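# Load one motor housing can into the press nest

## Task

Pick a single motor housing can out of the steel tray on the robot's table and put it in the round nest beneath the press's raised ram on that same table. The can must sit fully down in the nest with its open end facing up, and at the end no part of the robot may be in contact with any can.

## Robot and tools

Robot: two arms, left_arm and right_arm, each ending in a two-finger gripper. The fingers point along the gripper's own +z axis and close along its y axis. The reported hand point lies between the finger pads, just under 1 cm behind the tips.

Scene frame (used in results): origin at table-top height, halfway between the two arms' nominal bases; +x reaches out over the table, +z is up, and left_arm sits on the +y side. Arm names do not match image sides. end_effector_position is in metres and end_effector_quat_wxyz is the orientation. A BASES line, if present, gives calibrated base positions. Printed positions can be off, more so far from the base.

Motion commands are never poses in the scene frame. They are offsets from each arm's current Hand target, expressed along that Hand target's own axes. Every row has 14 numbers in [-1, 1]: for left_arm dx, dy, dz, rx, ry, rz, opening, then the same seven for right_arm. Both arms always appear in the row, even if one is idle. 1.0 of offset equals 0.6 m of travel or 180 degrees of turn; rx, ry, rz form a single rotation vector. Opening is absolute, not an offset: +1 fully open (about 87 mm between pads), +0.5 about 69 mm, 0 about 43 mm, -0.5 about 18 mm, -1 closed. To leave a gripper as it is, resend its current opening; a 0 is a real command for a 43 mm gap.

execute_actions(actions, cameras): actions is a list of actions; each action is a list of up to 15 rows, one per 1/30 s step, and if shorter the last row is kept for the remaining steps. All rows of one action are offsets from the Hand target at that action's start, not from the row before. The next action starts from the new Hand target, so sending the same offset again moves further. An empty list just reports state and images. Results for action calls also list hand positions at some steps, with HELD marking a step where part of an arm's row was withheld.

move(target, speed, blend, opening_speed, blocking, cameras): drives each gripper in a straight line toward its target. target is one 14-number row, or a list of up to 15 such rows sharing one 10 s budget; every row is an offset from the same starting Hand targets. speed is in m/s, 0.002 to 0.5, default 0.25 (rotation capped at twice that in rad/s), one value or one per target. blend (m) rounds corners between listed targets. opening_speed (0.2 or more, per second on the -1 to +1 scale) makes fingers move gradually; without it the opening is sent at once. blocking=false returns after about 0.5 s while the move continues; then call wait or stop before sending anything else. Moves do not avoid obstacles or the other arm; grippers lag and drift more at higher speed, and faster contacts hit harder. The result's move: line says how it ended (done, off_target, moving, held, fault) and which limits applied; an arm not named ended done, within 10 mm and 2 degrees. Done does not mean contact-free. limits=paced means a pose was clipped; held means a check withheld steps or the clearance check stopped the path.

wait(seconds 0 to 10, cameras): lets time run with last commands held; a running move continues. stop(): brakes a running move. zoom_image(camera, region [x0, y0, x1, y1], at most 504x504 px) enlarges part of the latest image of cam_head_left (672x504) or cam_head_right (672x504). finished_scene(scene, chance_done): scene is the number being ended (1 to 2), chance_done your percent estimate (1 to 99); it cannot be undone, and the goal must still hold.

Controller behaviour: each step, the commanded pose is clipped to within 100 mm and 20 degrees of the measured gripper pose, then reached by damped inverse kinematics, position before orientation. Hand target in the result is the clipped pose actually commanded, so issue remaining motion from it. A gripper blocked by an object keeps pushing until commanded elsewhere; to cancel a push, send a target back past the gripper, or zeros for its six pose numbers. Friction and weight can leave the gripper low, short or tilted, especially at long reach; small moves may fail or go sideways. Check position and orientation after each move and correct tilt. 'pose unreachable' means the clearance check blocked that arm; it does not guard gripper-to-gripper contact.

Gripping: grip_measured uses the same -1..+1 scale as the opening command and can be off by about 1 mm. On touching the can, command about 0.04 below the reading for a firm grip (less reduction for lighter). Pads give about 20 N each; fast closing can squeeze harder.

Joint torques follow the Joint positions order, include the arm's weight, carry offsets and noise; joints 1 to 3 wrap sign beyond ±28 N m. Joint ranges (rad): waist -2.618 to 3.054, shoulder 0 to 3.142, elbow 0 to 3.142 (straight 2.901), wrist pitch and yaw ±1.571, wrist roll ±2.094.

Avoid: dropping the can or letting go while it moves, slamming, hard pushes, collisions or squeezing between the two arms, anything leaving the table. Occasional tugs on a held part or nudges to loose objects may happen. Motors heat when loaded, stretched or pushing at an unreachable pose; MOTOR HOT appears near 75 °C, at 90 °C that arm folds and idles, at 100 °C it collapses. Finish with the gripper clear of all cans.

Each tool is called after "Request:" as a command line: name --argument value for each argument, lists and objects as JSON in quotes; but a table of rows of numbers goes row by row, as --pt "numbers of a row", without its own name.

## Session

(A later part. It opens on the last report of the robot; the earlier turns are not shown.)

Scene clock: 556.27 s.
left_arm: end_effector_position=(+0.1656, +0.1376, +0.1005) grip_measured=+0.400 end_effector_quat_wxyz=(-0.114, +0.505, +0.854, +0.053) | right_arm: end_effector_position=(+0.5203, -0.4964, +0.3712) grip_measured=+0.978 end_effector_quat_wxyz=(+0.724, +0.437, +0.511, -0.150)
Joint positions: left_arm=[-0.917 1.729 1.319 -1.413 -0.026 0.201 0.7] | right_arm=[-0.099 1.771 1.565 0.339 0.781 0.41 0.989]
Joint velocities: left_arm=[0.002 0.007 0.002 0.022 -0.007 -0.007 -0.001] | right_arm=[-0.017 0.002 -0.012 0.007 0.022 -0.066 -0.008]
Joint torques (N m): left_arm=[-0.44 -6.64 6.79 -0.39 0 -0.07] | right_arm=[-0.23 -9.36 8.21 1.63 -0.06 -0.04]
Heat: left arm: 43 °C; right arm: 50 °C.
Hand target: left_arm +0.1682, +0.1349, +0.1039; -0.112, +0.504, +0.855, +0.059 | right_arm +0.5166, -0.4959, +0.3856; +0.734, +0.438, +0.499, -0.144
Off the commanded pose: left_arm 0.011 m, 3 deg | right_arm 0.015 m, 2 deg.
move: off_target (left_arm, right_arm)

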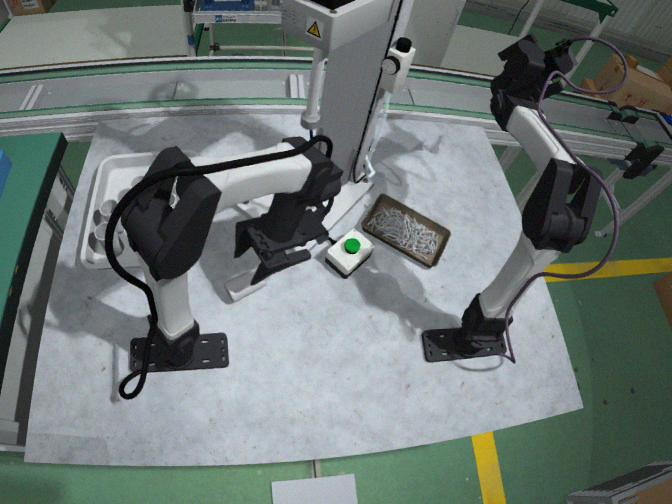

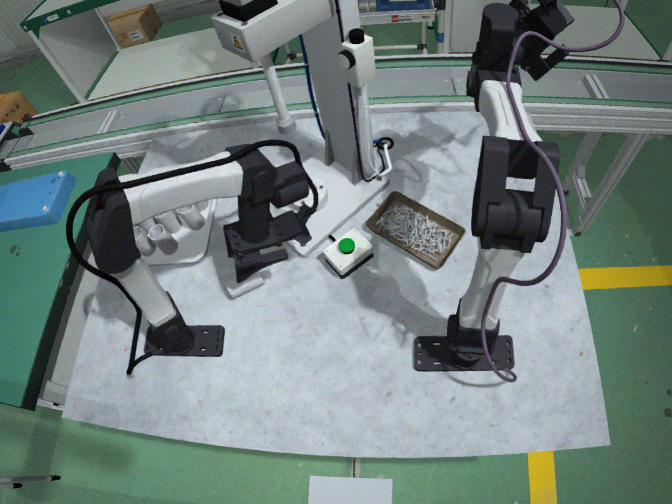

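Request:
move --target '[-0.02,0.008,0.0877,0,0,0,0.4,0,0,0,0,0,0,1]' --speed 0.1

Request:
zoom_image --camera "cam_head_right" --region '[190, 220, 310, 340]'

Request:
zoom_image --camera "cam_head_left" --region '[190, 220, 310, 340]'

Scene clock: 562.50 s.
left_arm: end_effector_position=(+0.1682, +0.1372, +0.0541) grip_measured=+0.400 end_effector_quat_wxyz=(-0.110, +0.504, +0.855, +0.054) | right_arm: end_effector_position=(+0.5203, -0.4964, +0.3712) grip_measured=+0.978 end_effector_quat_wxyz=(+0.724, +0.437, +0.511, -0.150)
Joint positions: left_arm=[-0.913 1.775 1.187 -1.227 -0.031 0.201 0.7] | right_arm=[-0.099 1.771 1.565 0.339 0.781 0.41 0.989]
Joint velocities: left_arm=[-0.007 0.007 -0.012 0.066 -0.125 -0.051 0.009] | right_arm=[0.002 -0.007 0.012 -0.022 -0.007 0.037 0.008]
Joint torques (N m): left_arm=[0.77 -6.78 3.92 -0.17 0.01 0.13] | right_arm=[-0.23 -9.36 8.21 1.63 -0.06 -0.04]
Heat: left arm: 43 °C; right arm: 50 °C.
Hand target: left_arm +0.1709, +0.1393, +0.0498; -0.112, +0.503, +0.855, +0.059 | right_arm +0.5166, -0.4959, +0.3856; +0.734, +0.438, +0.499, -0.144
Off the commanded pose: left_arm 0.005 m, 1 deg | right_arm 0.015 m, 2 deg.
move: off_target (right_arm)

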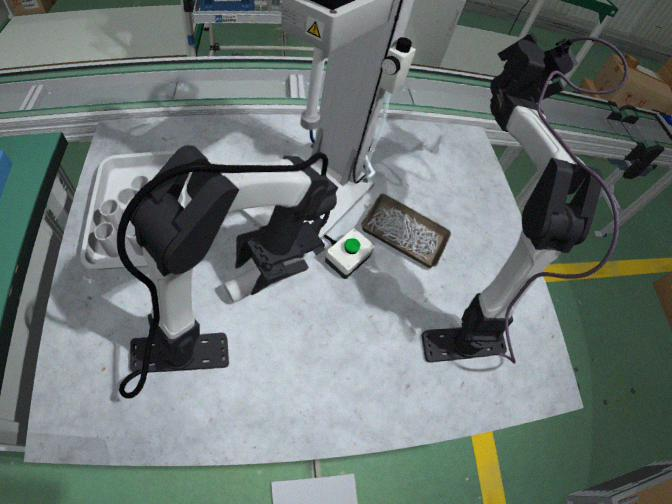

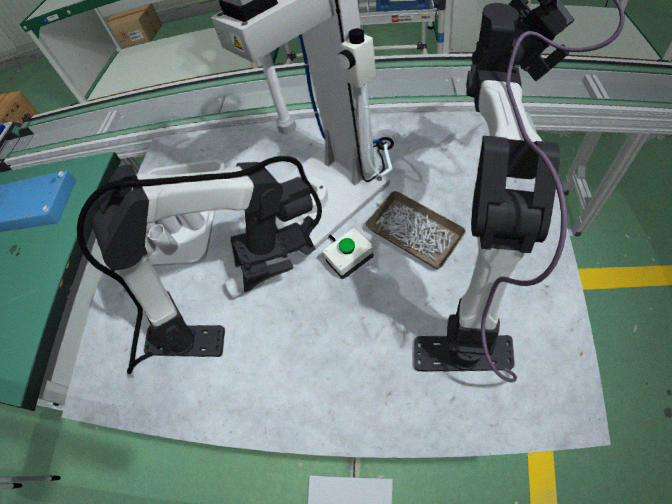

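Scaled by 4.200.

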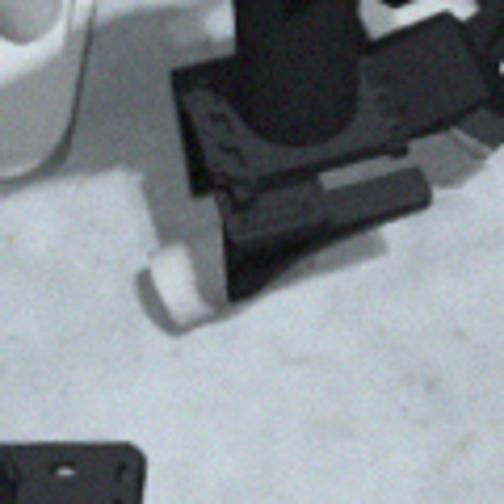

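Scaled by 4.200.

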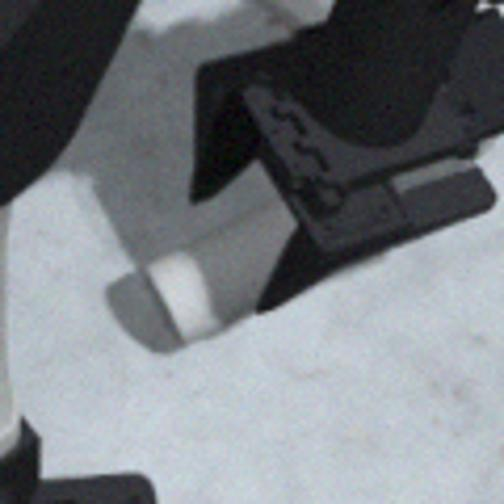

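Request:
move --target '[-0.008,0,0.047,0,0,0,0.4,0,0,0,0,0,0,1]' --speed 0.05 --cameras '[]'

Request:
move --target '[0,0,0,0,0,0,-0.1,0,0,0,0,0,0,1]' --opening_speed 0.3

Request:
zoom_image --camera "cam_head_left" --region '[190, 220, 310, 340]'

Scene clock: 566.33 s.
left_arm: end_effector_position=(+0.1669, +0.1388, +0.0256) grip_measured=+0.400 end_effector_quat_wxyz=(-0.109, +0.504, +0.855, +0.054) | right_arm: end_effector_position=(+0.5203, -0.4964, +0.3712) grip_measured=+0.978 end_effector_quat_wxyz=(+0.724, +0.437, +0.511, -0.150)
Joint positions: left_arm=[-0.913 1.809 1.107 -1.112 -0.032 0.201 0.7] | right_arm=[-0.099 1.771 1.565 0.339 0.781 0.41 0.989]
Joint velocities: left_arm=[0.002 0.002 0.017 -0.007 -0.022 -0.051 -0.001] | right_arm=[0.007 0.007 -0.012 0.066 -0.007 0.051 0.008]
Joint torques (N m): left_arm=[0.76 -6.58 3.75 -0.12 -0.03 0.11] | right_arm=[-0.23 -9.36 8.21 1.63 -0.06 -0.04]
Heat: left arm: 43 °C; right arm: 50 °C.
Hand target: left_arm +0.1694, +0.1417, +0.0212; -0.111, +0.503, +0.855, +0.059 | right_arm +0.5166, -0.4959, +0.3856; +0.734, +0.438, +0.499, -0.144
Off the commanded pose: left_arm 0.006 m, 1 deg | right_arm 0.015 m, 2 deg.
move: off_target (right_arm)
No camera images: "cameras" was empty.

Scene clock: 568.20 s.
left_arm: end_effector_position=(+0.1674, +0.1389, +0.0256) grip_measured=+0.006 end_effector_quat_wxyz=(-0.109, +0.504, +0.855, +0.055) | right_arm: end_effector_position=(+0.5203, -0.4964, +0.3712) grip_measured=+0.978 end_effector_quat_wxyz=(+0.724, +0.437, +0.511, -0.150)
Joint positions: left_arm=[-0.913 1.809 1.107 -1.111 -0.034 0.201 0.503] | right_arm=[-0.099 1.771 1.565 0.339 0.781 0.41 0.989]
Joint velocities: left_arm=[0.002 0.007 -0.012 0.022 0.022 -0.037 0.001] | right_arm=[-0.012 -0.002 -0.017 -0.037 -0.051 -0.022 0.003]
Joint torques (N m): left_arm=[0.77 -6.56 3.62 -0.15 0.06 0.14] | right_arm=[-0.23 -9.36 8.21 1.63 -0.06 -0.04]
Heat: left arm: 43 °C; right arm: 50 °C.
Hand target: left_arm +0.1694, +0.1417, +0.0212; -0.111, +0.503, +0.855, +0.059 | right_arm +0.5166, -0.4959, +0.3856; +0.734, +0.438, +0.499, -0.144
Off the commanded pose: left_arm 0.006 m, 1 deg | right_arm 0.015 m, 2 deg.
move: off_target (right_arm)

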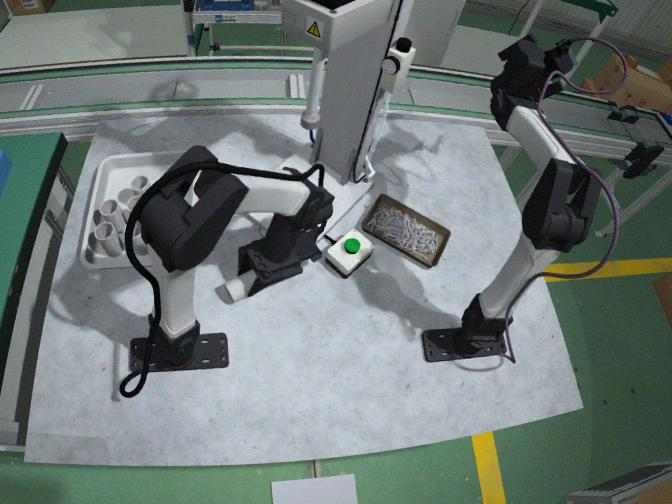

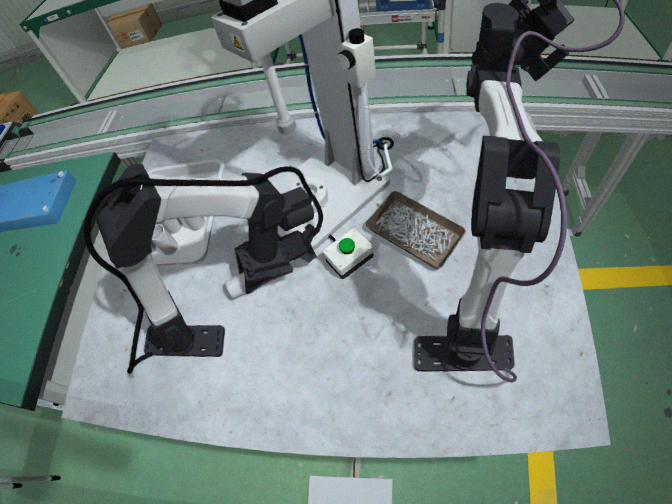

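Scaled by 4.200.

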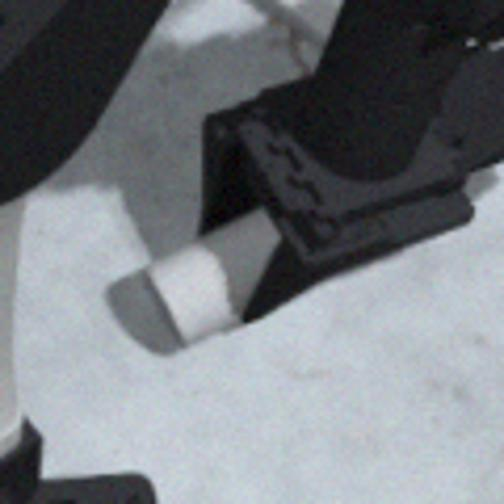

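Request:
move --pt "0.04 0 -0.165 0 0 0 -0.1 0 0 0 0 0 0 1" --pt "0.04 0 -0.165 0 -0.5 0 -0.1 0 0 0 0 0 0 1" --speed 0.25

Request:
zoom_image --camera "cam_head_right" --region '[180, 180, 300, 300]'

Request:
zoom_image --camera "cam_head_left" --region '[180, 180, 300, 300]'

Scene clock: 579.67 s.
left_arm: end_effector_position=(+0.1688, +0.1476, +0.1257) grip_measured=+0.006 end_effector_quat_wxyz=(+0.513, +0.408, +0.693, -0.301) | right_arm: end_effector_position=(+0.5203, -0.4964, +0.3712) grip_measured=+0.978 end_effector_quat_wxyz=(+0.724, +0.437, +0.511, -0.150)
Joint positions: left_arm=[-0.112 0.272 0.309 -0.553 0.937 0.431 0.503] | right_arm=[-0.099 1.771 1.565 0.339 0.781 0.41 0.989]
Joint velocities: left_arm=[-0.002 -0.017 0.012 0.007 -0.037 0.051 0.004] | right_arm=[0.007 -0.002 -0.007 0.037 0.007 -0.066 -0.003]
Joint torques (N m): left_arm=[-0.23 1.42 5.75 1.66 0.53 -0.09] | right_arm=[-0.23 -9.35 8.21 1.63 -0.06 -0.04]
Heat: left arm: 42 °C; right arm: 51 °C.
Hand target: left_arm +0.1700, +0.1441, +0.1305; +0.522, +0.412, +0.681, -0.306 | right_arm +0.5166, -0.4959, +0.3856; +0.734, +0.438, +0.499, -0.144
Off the commanded pose: left_arm 0.008 m, 3 deg | right_arm 0.015 m, 2 deg.
move: off_target (left_arm, right_arm)

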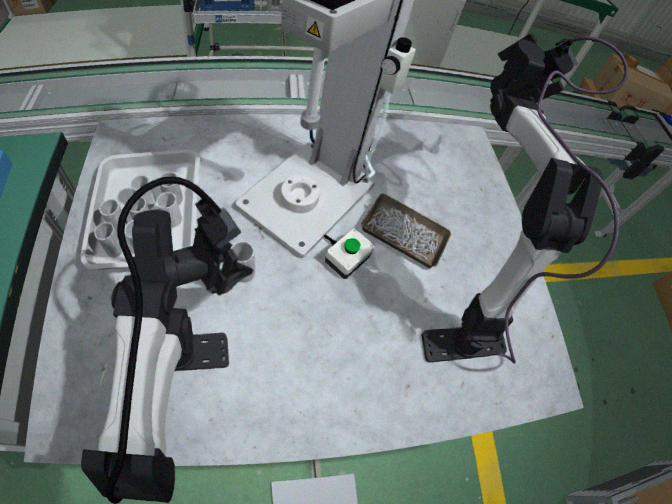

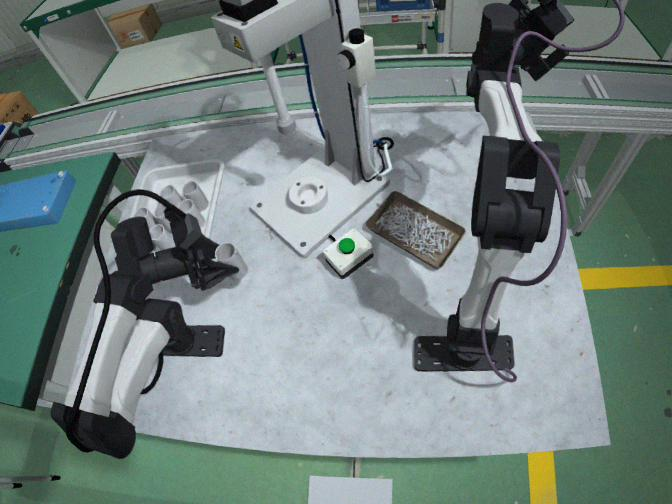

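Scaled by 4.200.

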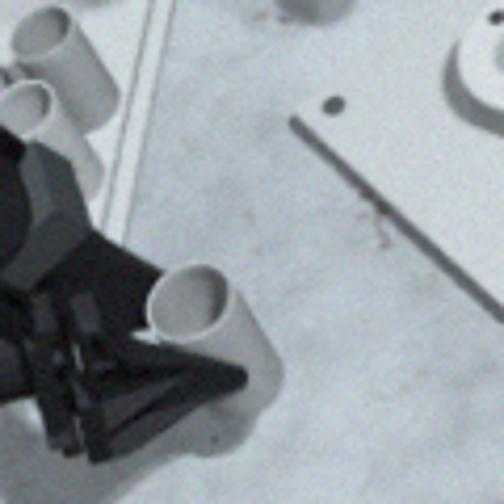

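Scaled by 4.200.

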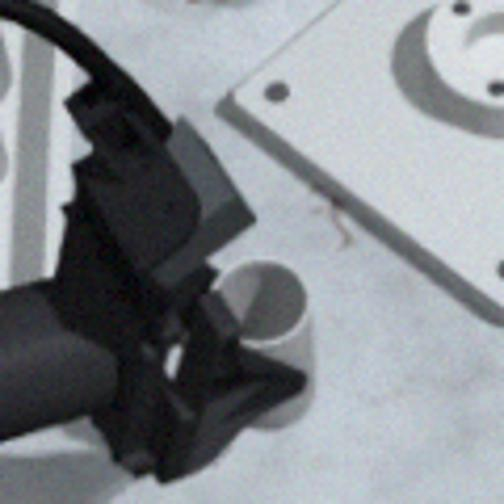

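Request:
move --target '[-0.082,0.2535,0.236,0,0,0,-0.1,0,0,0,0,0,0,1]' --speed 0.12

Request:
zoom_image --camera "cam_head_right" --region '[230, 110, 350, 230]'

Request:
zoom_image --camera "cam_head_left" --region '[230, 110, 350, 230]'

Scene clock: 589.93 s.
left_arm: end_effector_position=(+0.3647, +0.0901, +0.1212) grip_measured=+0.006 end_effector_quat_wxyz=(+0.501, +0.406, +0.697, -0.313) | right_arm: end_effector_position=(+0.5203, -0.4964, +0.3712) grip_measured=+0.978 end_effector_quat_wxyz=(+0.724, +0.437, +0.511, -0.150)
Joint positions: left_arm=[-0.269 1.485 0.703 0.326 0.816 0.313 0.503] | right_arm=[-0.099 1.771 1.565 0.339 0.781 0.41 0.989]
Joint velocities: left_arm=[0.007 -0.007 -0.002 -0.11 0.022 -0.007 -0.006] | right_arm=[0.002 0.002 -0.022 0.037 -0.022 0.007 0.024]
Joint torques (N m): left_arm=[-0.61 -5.59 8.62 1.77 0.25 -0.09] | right_arm=[-0.23 -9.36 8.21 1.63 -0.06 -0.04]
Heat: left arm: 43 °C; right arm: 51 °C.
Hand target: left_arm +0.3771, +0.0843, +0.1375; +0.523, +0.411, +0.680, -0.309 | right_arm +0.5166, -0.4959, +0.3856; +0.734, +0.438, +0.499, -0.144
Off the commanded pose: left_arm 0.024 m, 3 deg | right_arm 0.015 m, 2 deg.
move: off_target (left_arm, right_arm)

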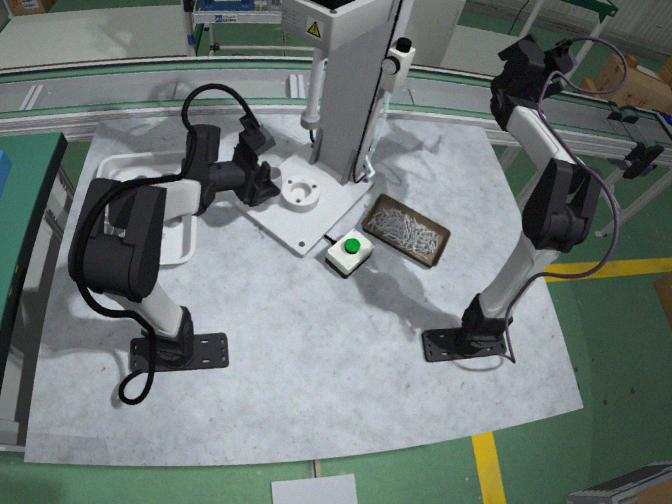

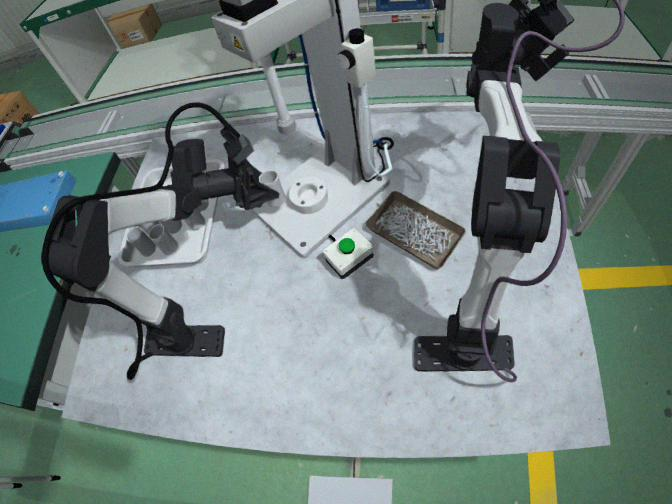

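Scaled by 4.200.

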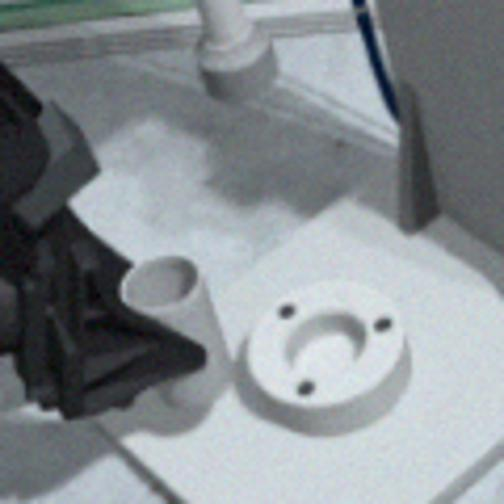

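Scaled by 4.200.

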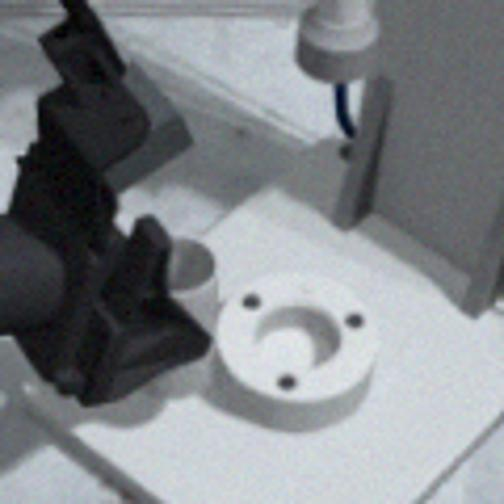

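Request:
move --target '[-0.028,0.012,0.103,0,0,0,-0.1,0,0,0,0,0,0,1]' --speed 0.05

Request:
zoom_image --camera "cam_head_right" --region '[240, 120, 340, 220]'

Request:
zoom_image --camera "cam_head_left" --region '[240, 120, 340, 220]'

Scene clock: 609.13 s.
left_arm: end_effector_position=(+0.4011, +0.0383, +0.1196) grip_measured=+0.006 end_effector_quat_wxyz=(+0.500, +0.408, +0.697, -0.313) | right_arm: end_effector_position=(+0.5203, -0.4964, +0.3712) grip_measured=+0.978 end_effector_quat_wxyz=(+0.724, +0.437, +0.511, -0.150)
Joint positions: left_arm=[-0.399 1.678 0.879 0.389 0.7 0.243 0.503] | right_arm=[-0.099 1.771 1.565 0.339 0.781 0.41 0.989]
Joint velocities: left_arm=[0.012 -0.012 -0.012 -0.007 -0.066 -0.022 -0.001] | right_arm=[-0.012 0.002 -0.007 0.037 0.007 0.037 -0.018]
Joint torques (N m): left_arm=[-0.53 -7.28 8.62 1.81 0.22 -0.04] | right_arm=[-0.21 -9.36 8.21 1.63 -0.06 -0.04]
Heat: left arm: 44 °C; right arm: 51 °C.
Hand target: left_arm +0.4137, +0.0310, +0.1368; +0.523, +0.409, +0.680, -0.311 | right_arm +0.5166, -0.4959, +0.3856; +0.734, +0.438, +0.499, -0.144
Off the commanded pose: left_arm 0.023 m, 3 deg | right_arm 0.015 m, 2 deg.
move: off_target (left_arm, right_arm)

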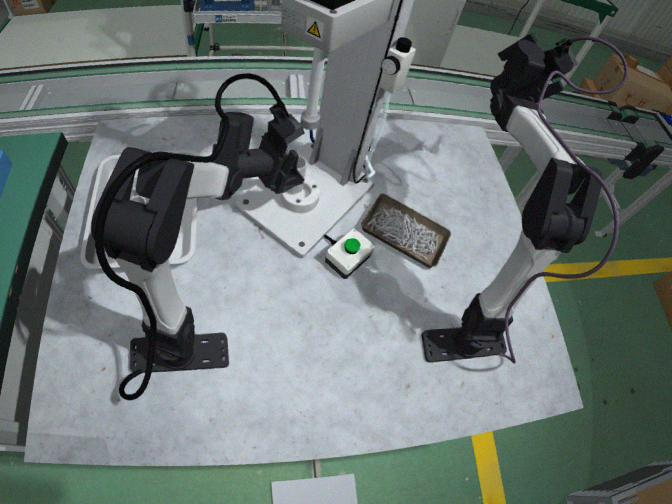

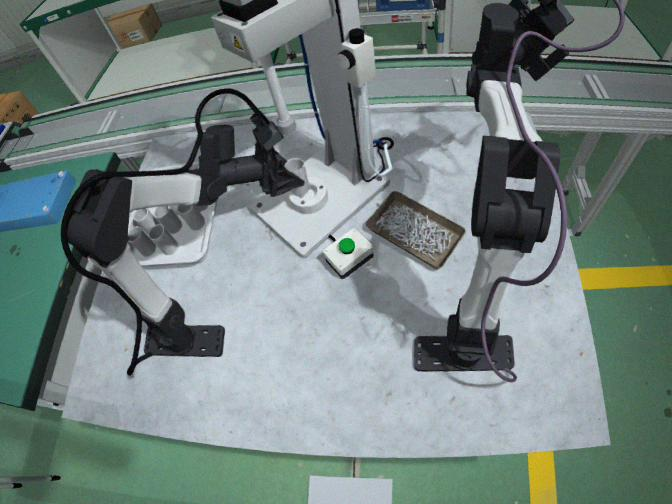

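Scaled by 5.040.

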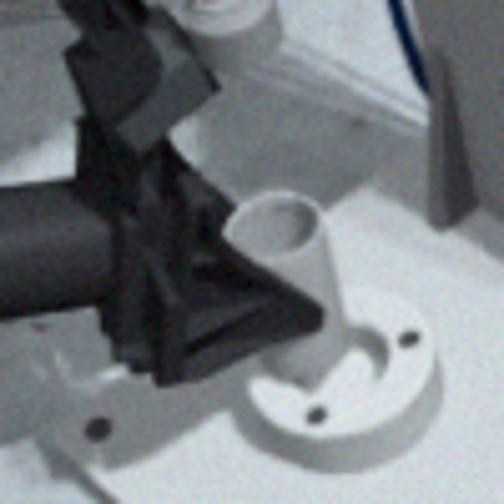

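Scaled by 5.040.

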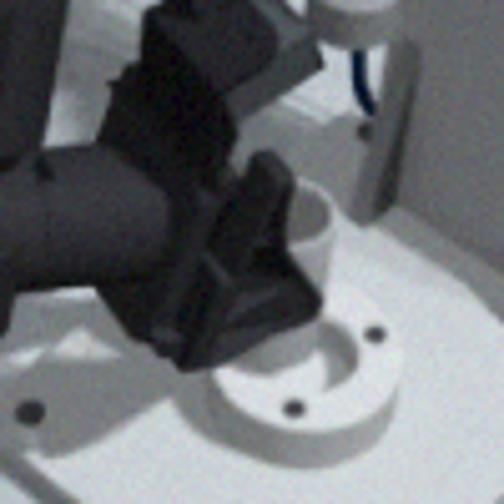

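Request:
move --target '[-0.007,0.028,0.024,0,0,0,-0.1,0,0,0,0,0,0,1]' --speed 0.05

Request:
zoom_image --camera "cam_head_right" --region '[240, 120, 340, 220]'

Request:
zoom_image --camera "cam_head_left" --region '[240, 120, 340, 220]'

Scene clock: 634.80 s.
left_arm: end_effector_position=(+0.4070, +0.0326, +0.1182) grip_measured=+0.006 end_effector_quat_wxyz=(+0.496, +0.433, +0.675, -0.334) | right_arm: end_effector_position=(+0.5203, -0.4964, +0.3712) grip_measured=+0.978 end_effector_quat_wxyz=(+0.724, +0.437, +0.511, -0.150)
Joint positions: left_arm=[-0.382 1.737 0.929 0.391 0.789 0.283 0.503] | right_arm=[-0.099 1.771 1.565 0.339 0.781 0.41 0.989]
Joint velocities: left_arm=[-0.002 -0.007 0.012 -0.022 -0.066 0.037 -0.004] | right_arm=[0.012 -0.012 0.022 0.066 -0.022 -0.037 -0.003]
Joint torques (N m): left_arm=[-1.07 -6.58 11.43 1.66 -0.48 -0.54] | right_arm=[-0.21 -9.36 8.21 1.63 -0.06 -0.04]
Heat: left arm: 47 °C; right arm: 51 °C.
Hand target: left_arm +0.4356, +0.0258, +0.1368; +0.523, +0.409, +0.680, -0.311 | right_arm +0.5166, -0.4959, +0.3856; +0.734, +0.438, +0.499, -0.144
Off the commanded pose: left_arm 0.035 m, 5 deg | right_arm 0.015 m, 2 deg.
move: off_target (left_arm, right_arm)

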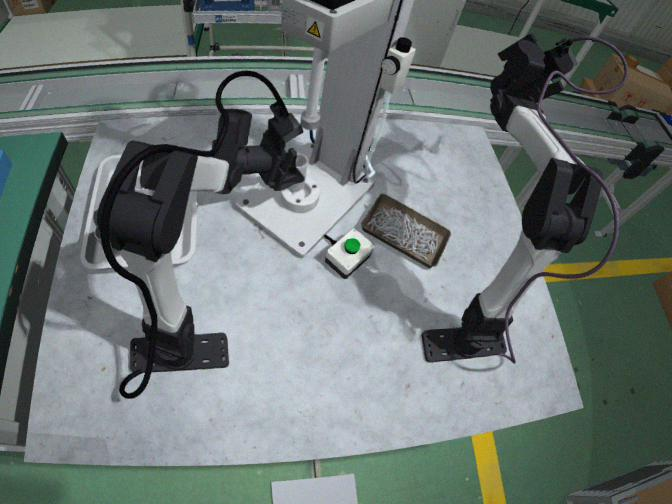

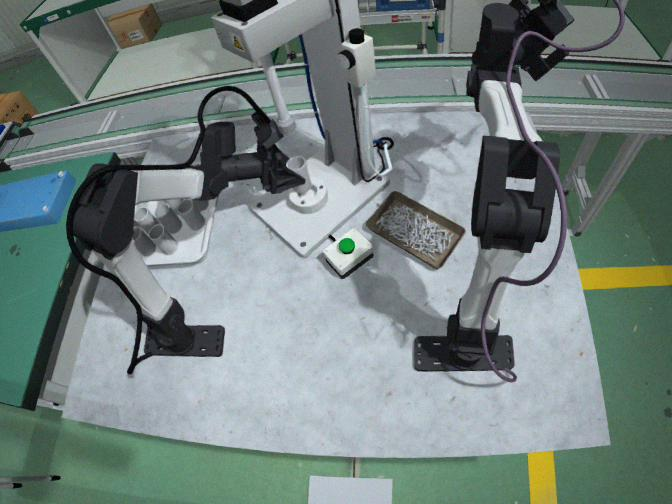

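Scaled by 5.040.

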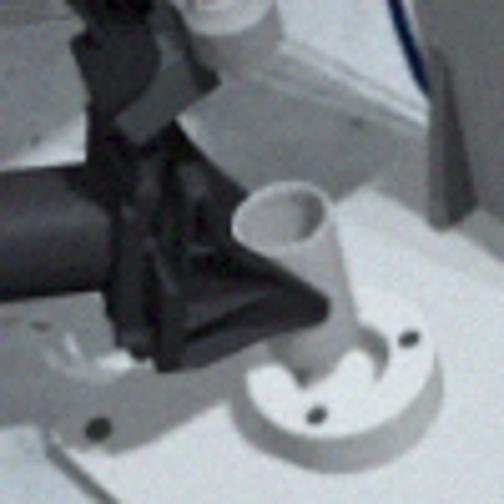

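Scaled by 5.040.

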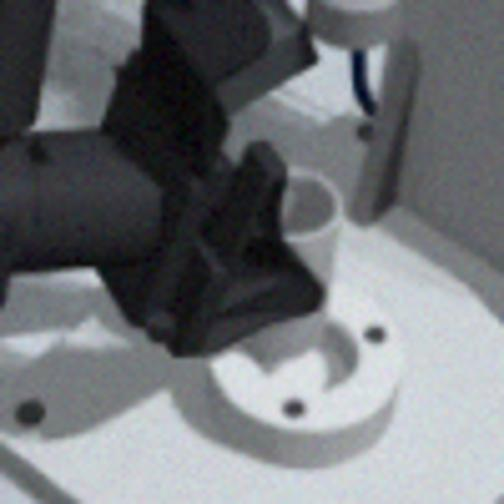

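Request:
zoom_image --camera "cam_head_right" --region '[280, 150, 330, 220]'

Request:
zoom_image --camera "cam_head_left" --region '[275, 150, 325, 220]'

Scaled by 7.200.

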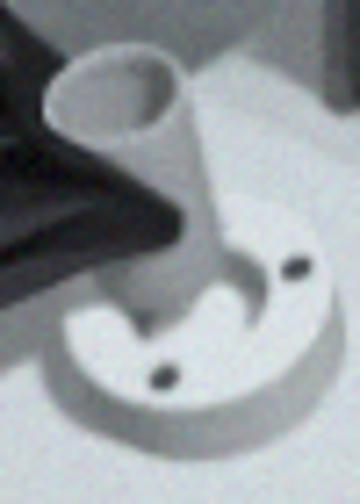

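Scaled by 7.200.

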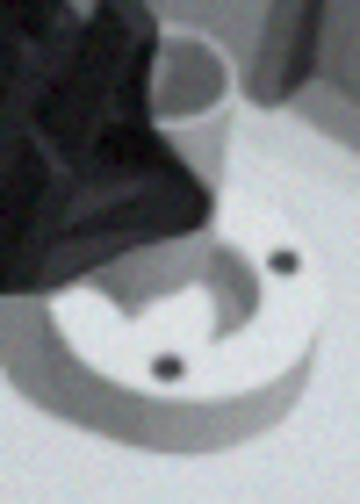

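Request:
move --pt "-0.004 -0.03 -0.03 0 0 0 -0.1 0 0 0 0 0 0 1" --pt "0.045 -0.03 -0.014 0 0 0 -0.1 0 0 0 0 0 0 1" --speed 0.05 --cameras '["cam_head_right","cam_head_left"]'

Request:
zoom_image --camera "cam_head_right" --region '[240, 120, 340, 220]'

Request:
zoom_image --camera "cam_head_left" --region '[240, 120, 340, 220]'

Scene clock: 652.23 s.
left_arm: end_effector_position=(+0.4115, +0.0326, +0.1177) grip_measured=+0.006 end_effector_quat_wxyz=(+0.522, +0.413, +0.678, -0.312) | right_arm: end_effector_position=(+0.5203, -0.4964, +0.3712) grip_measured=+0.978 end_effector_quat_wxyz=(+0.724, +0.437, +0.511, -0.150)
Joint positions: left_arm=[-0.401 1.729 0.875 0.505 0.708 0.24 0.503] | right_arm=[-0.099 1.771 1.565 0.339 0.781 0.41 0.989]
Joint velocities: left_arm=[-0.022 -0.012 0.007 0.022 0.022 -0.037 -0.009] | right_arm=[-0.007 0.007 0.017 -0.037 -0.022 0.007 0.008]
Joint torques (N m): left_arm=[-0.57 -7.13 5 1.73 0.08 0] | right_arm=[-0.23 -9.36 8.21 1.63 -0.06 -0.04]
Heat: left arm: 48 °C; right arm: 51 °C.
Hand target: left_arm +0.4125, +0.0308, +0.1130; +0.523, +0.409, +0.680, -0.311 | right_arm +0.5166, -0.4959, +0.3856; +0.734, +0.438, +0.499, -0.144
Off the commanded pose: left_arm 0.005 m, 1 deg | right_arm 0.015 m, 2 deg.
move: off_target (right_arm)

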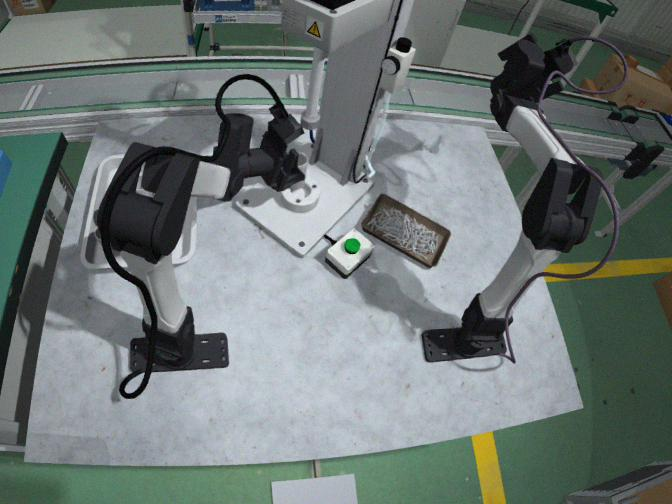

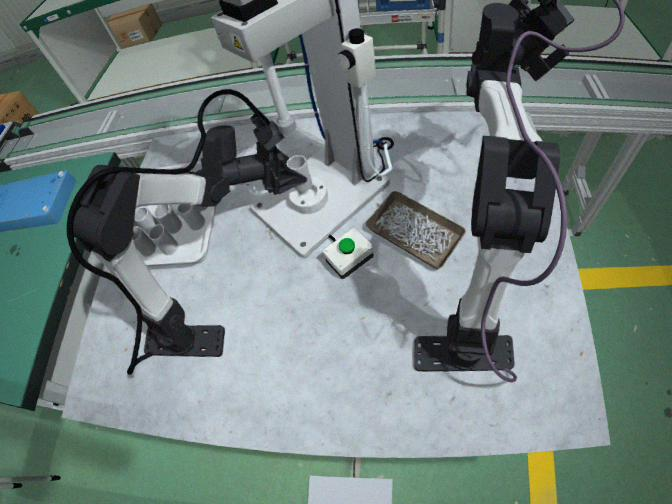

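Scaled by 5.040.

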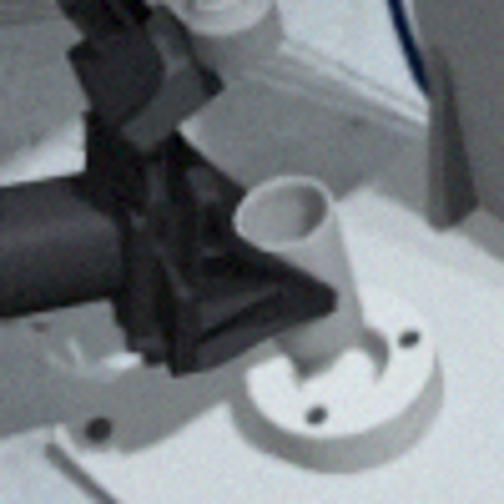

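Scaled by 5.040.

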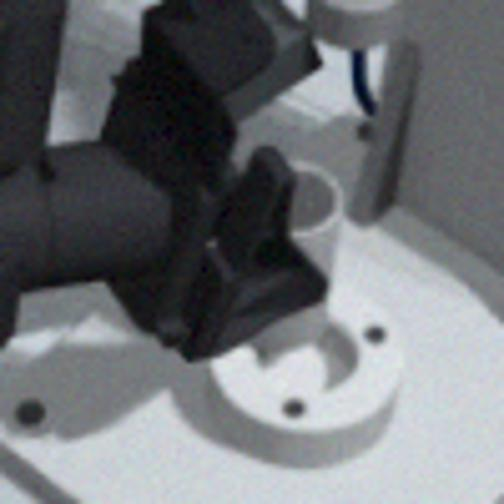

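Request:
move --target '[0.04,0,0.011,0,0,0,-0.1,0,0,0,0,0,0,1]' --speed 0.03 --cameras '["cam_head_right","cam_head_left"]'

Request:
zoom_image --camera "cam_head_right" --region '[240, 120, 340, 220]'

Request:
zoom_image --camera "cam_head_left" --region '[240, 120, 340, 220]'

Scene clock: 670.27 s.
left_arm: end_effector_position=(+0.4170, +0.0286, +0.1157) grip_measured=+0.006 end_effector_quat_wxyz=(+0.550, +0.417, +0.653, -0.313) | right_arm: end_effector_position=(+0.5203, -0.4964, +0.3712) grip_measured=+0.978 end_effector_quat_wxyz=(+0.724, +0.437, +0.511, -0.150)
Joint positions: left_arm=[-0.401 1.774 0.841 0.664 0.719 0.23 0.503] | right_arm=[-0.099 1.771 1.565 0.339 0.781 0.41 0.989]
Joint velocities: left_arm=[0.002 -0.002 0.007 0.051 0.007 0.051 -0.011] | right_arm=[-0.007 0.002 -0.007 0.007 0.037 0.022 -0.013]
Joint torques (N m): left_arm=[-0.51 -5.41 3.75 1.24 0.01 0.09] | right_arm=[-0.23 -9.36 8.21 1.63 -0.06 -0.04]
Heat: left arm: 47 °C; right arm: 51 °C.
Hand target: left_arm +0.4124, +0.0310, +0.0879; +0.523, +0.409, +0.680, -0.311 | right_arm +0.5166, -0.4959, +0.3856; +0.734, +0.438, +0.499, -0.144
Off the commanded pose: left_arm 0.028 m, 4 deg | right_arm 0.015 m, 2 deg.
move: off_target (left_arm, right_arm)

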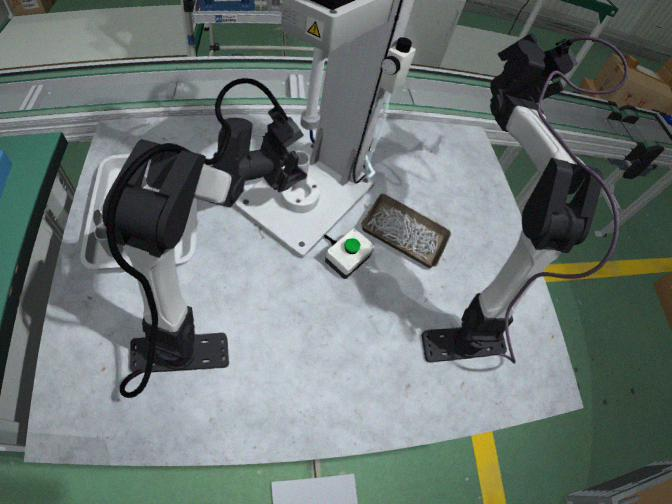

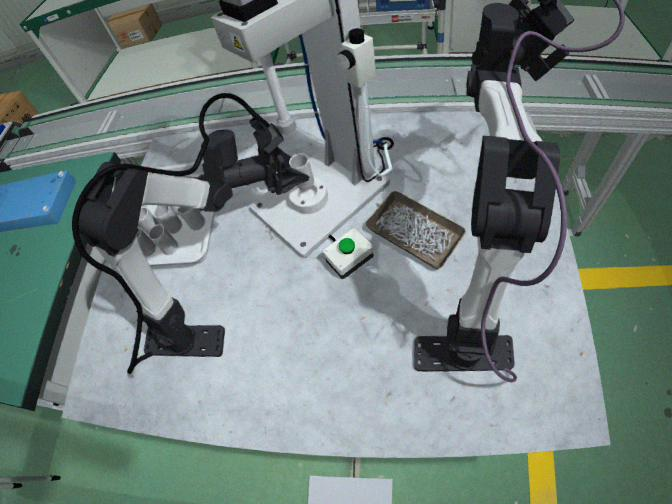

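Scaled by 5.040.

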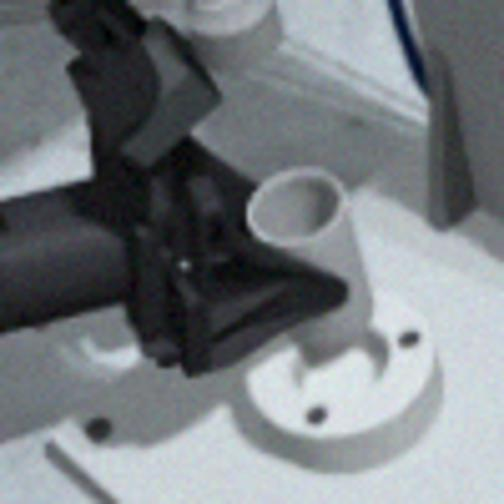

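Scaled by 5.040.

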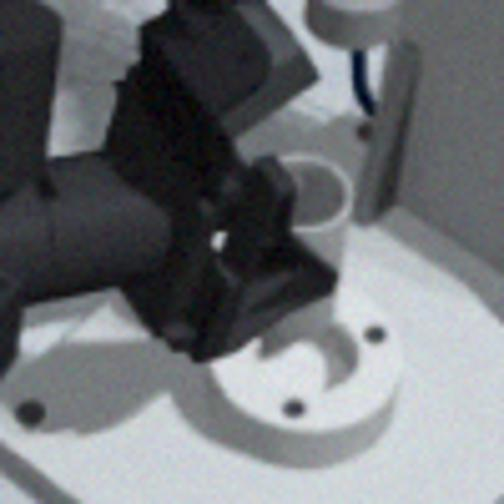

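Request:
move --target '[-0.056, 0, -0.016, 0,0,0,-0.1,0,0,0,0,0,0,1]' --speed 0.08

Request:
zoom_image --camera "cam_head_right" --region '[240, 120, 340, 220]'

Request:
zoom_image --camera "cam_head_left" --region '[240, 120, 340, 220]'

Scene clock: 688.90 s.
left_arm: end_effector_position=(+0.4142, +0.0319, +0.1169) grip_measured=+0.006 end_effector_quat_wxyz=(+0.529, +0.410, +0.675, -0.312) | right_arm: end_effector_position=(+0.5203, -0.4964, +0.3712) grip_measured=+0.978 end_effector_quat_wxyz=(+0.724, +0.437, +0.511, -0.150)
Joint positions: left_arm=[-0.401 1.741 0.868 0.545 0.704 0.23 0.503] | right_arm=[-0.099 1.771 1.565 0.339 0.781 0.41 0.989]
Joint velocities: left_arm=[0.002 -0.002 -0.017 -0.022 0.037 0.037 -0.011] | right_arm=[-0.007 -0.002 -0.012 0.022 -0.022 -0.037 0.013]
Joint torques (N m): left_arm=[-0.59 -10.89 6.82 0.98 0.12 0.05] | right_arm=[-0.23 -9.35 8.21 1.63 -0.06 -0.04]
Heat: left arm: 44 °C; right arm: 51 °C.
Hand target: left_arm +0.4123, +0.0310, +0.1233; +0.523, +0.409, +0.680, -0.311 | right_arm +0.5166, -0.4959, +0.3856; +0.734, +0.438, +0.499, -0.144
Off the commanded pose: left_arm 0.006 m, 1 deg | right_arm 0.015 m, 2 deg.
move: off_target (right_arm)

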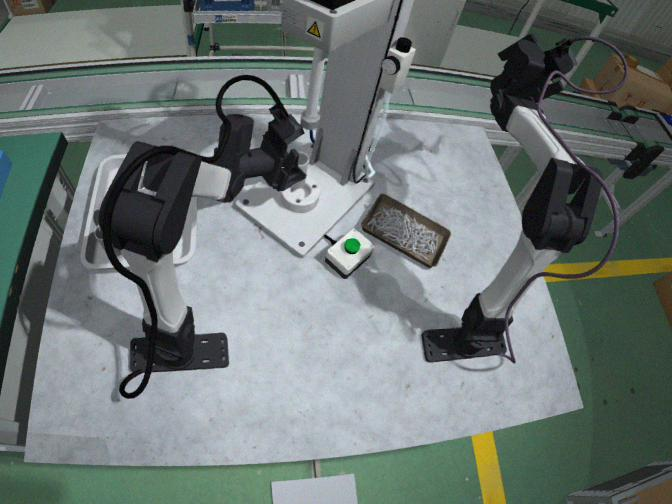

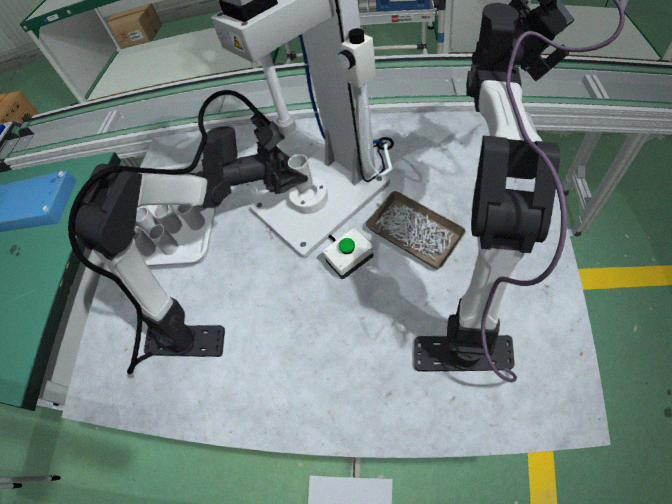

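Scaled by 5.040.

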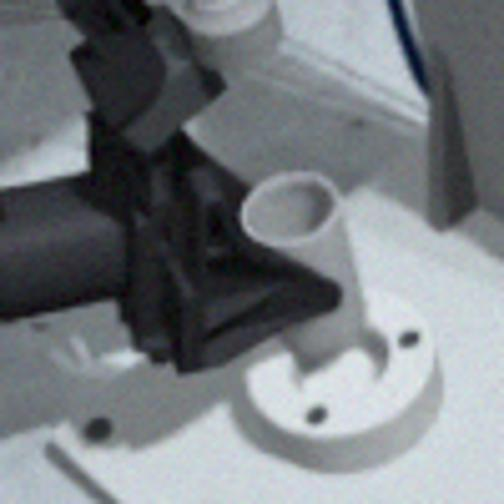

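Scaled by 5.040.

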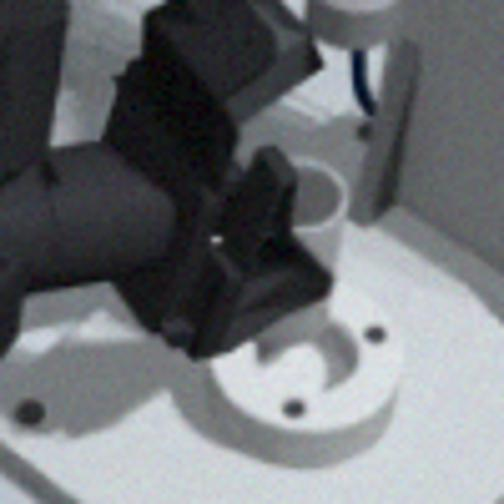

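Request:
zoom_image --camera "cam_head_right" --region '[280, 165, 335, 220]'

Request:
zoom_image --camera "cam_head_left" --region '[275, 165, 330, 220]'

Scaled by 9.164.

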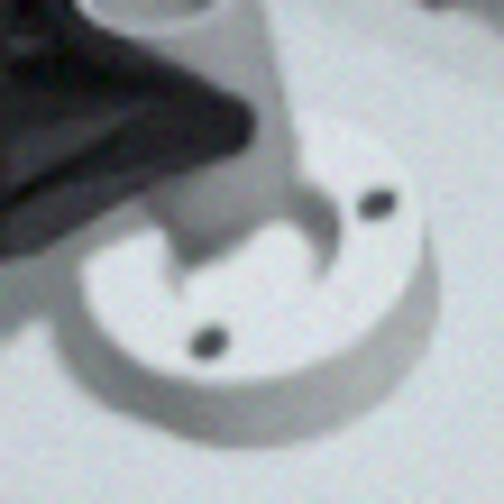

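Scaled by 9.164.

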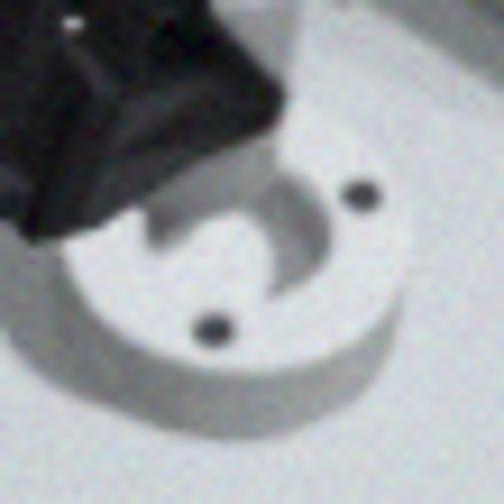

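Request:
move --target '[-0.056, 0, -0.016, 0,0,0,-0.1,0,0,0,0,0,0,1]' --speed 0.08

Request:
zoom_image --camera "cam_head_right" --region '[270, 145, 335, 210]'

Request:
zoom_image --camera "cam_head_left" --region '[270, 145, 335, 210]'

Scene clock: 710.03 s.
left_arm: end_effector_position=(+0.3999, +0.0393, +0.1191) grip_measured=+0.006 end_effector_quat_wxyz=(+0.489, +0.408, +0.704, -0.315) | right_arm: end_effector_position=(+0.5203, -0.4964, +0.3712) grip_measured=+0.978 end_effector_quat_wxyz=(+0.724, +0.437, +0.511, -0.150)
Joint positions: left_arm=[-0.397 1.676 0.899 0.338 0.704 0.249 0.503] | right_arm=[-0.099 1.771 1.565 0.339 0.781 0.41 0.989]
Joint velocities: left_arm=[-0.012 -0.007 -0.007 0.022 -0.022 0.037 0.006] | right_arm=[0.002 -0.017 0.007 0.051 0.051 -0.007 0.018]
Joint torques (N m): left_arm=[-0.8 -12.05 10.4 1.46 0.17 -0.17] | right_arm=[-0.23 -9.36 8.21 1.62 -0.06 -0.04]
Heat: left arm: 46 °C; right arm: 51 °C.
Hand target: left_arm +0.4122, +0.0309, +0.1584; +0.523, +0.409, +0.680, -0.311 | right_arm +0.5166, -0.4959, +0.3856; +0.734, +0.438, +0.499, -0.144
Off the commanded pose: left_arm 0.042 m, 5 deg | right_arm 0.015 m, 2 deg.
move: off_target (left_arm, right_arm)

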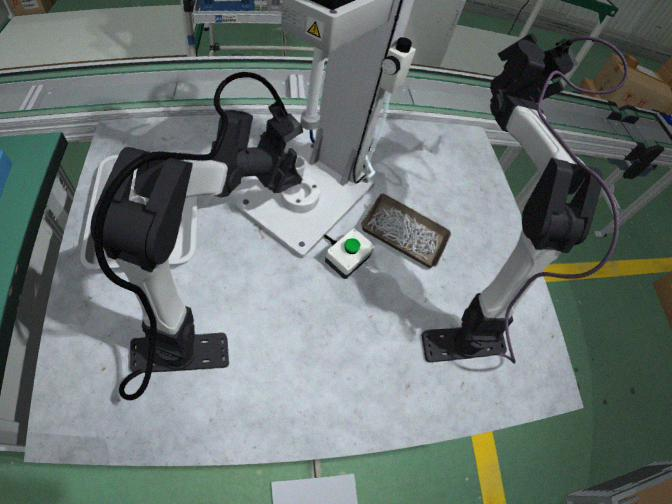

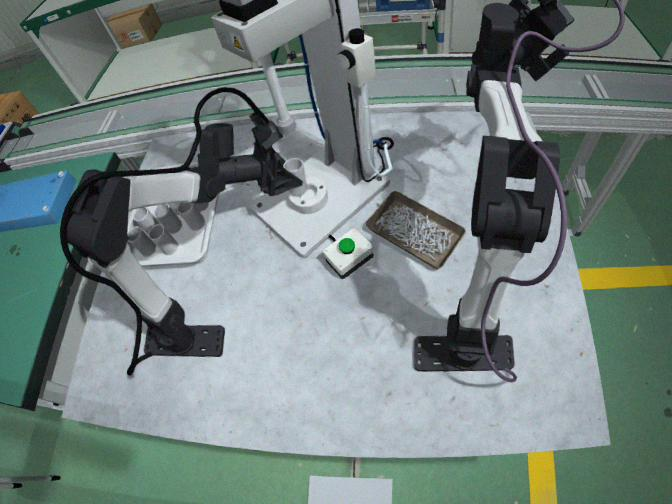

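Scaled by 7.754.

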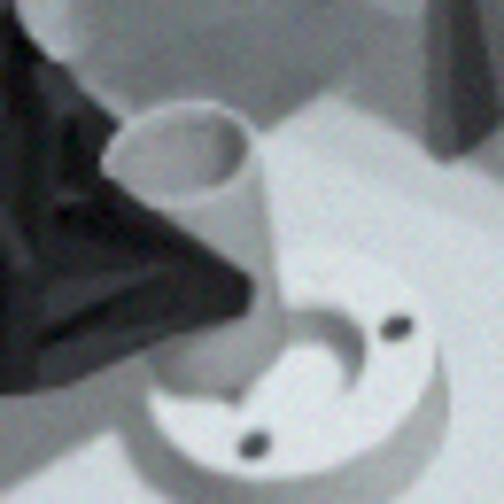

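Scaled by 7.754.

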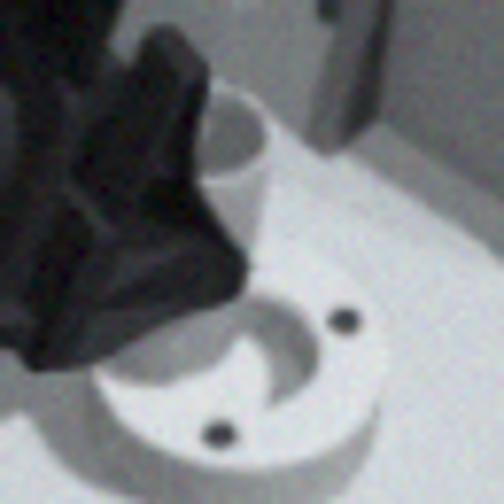

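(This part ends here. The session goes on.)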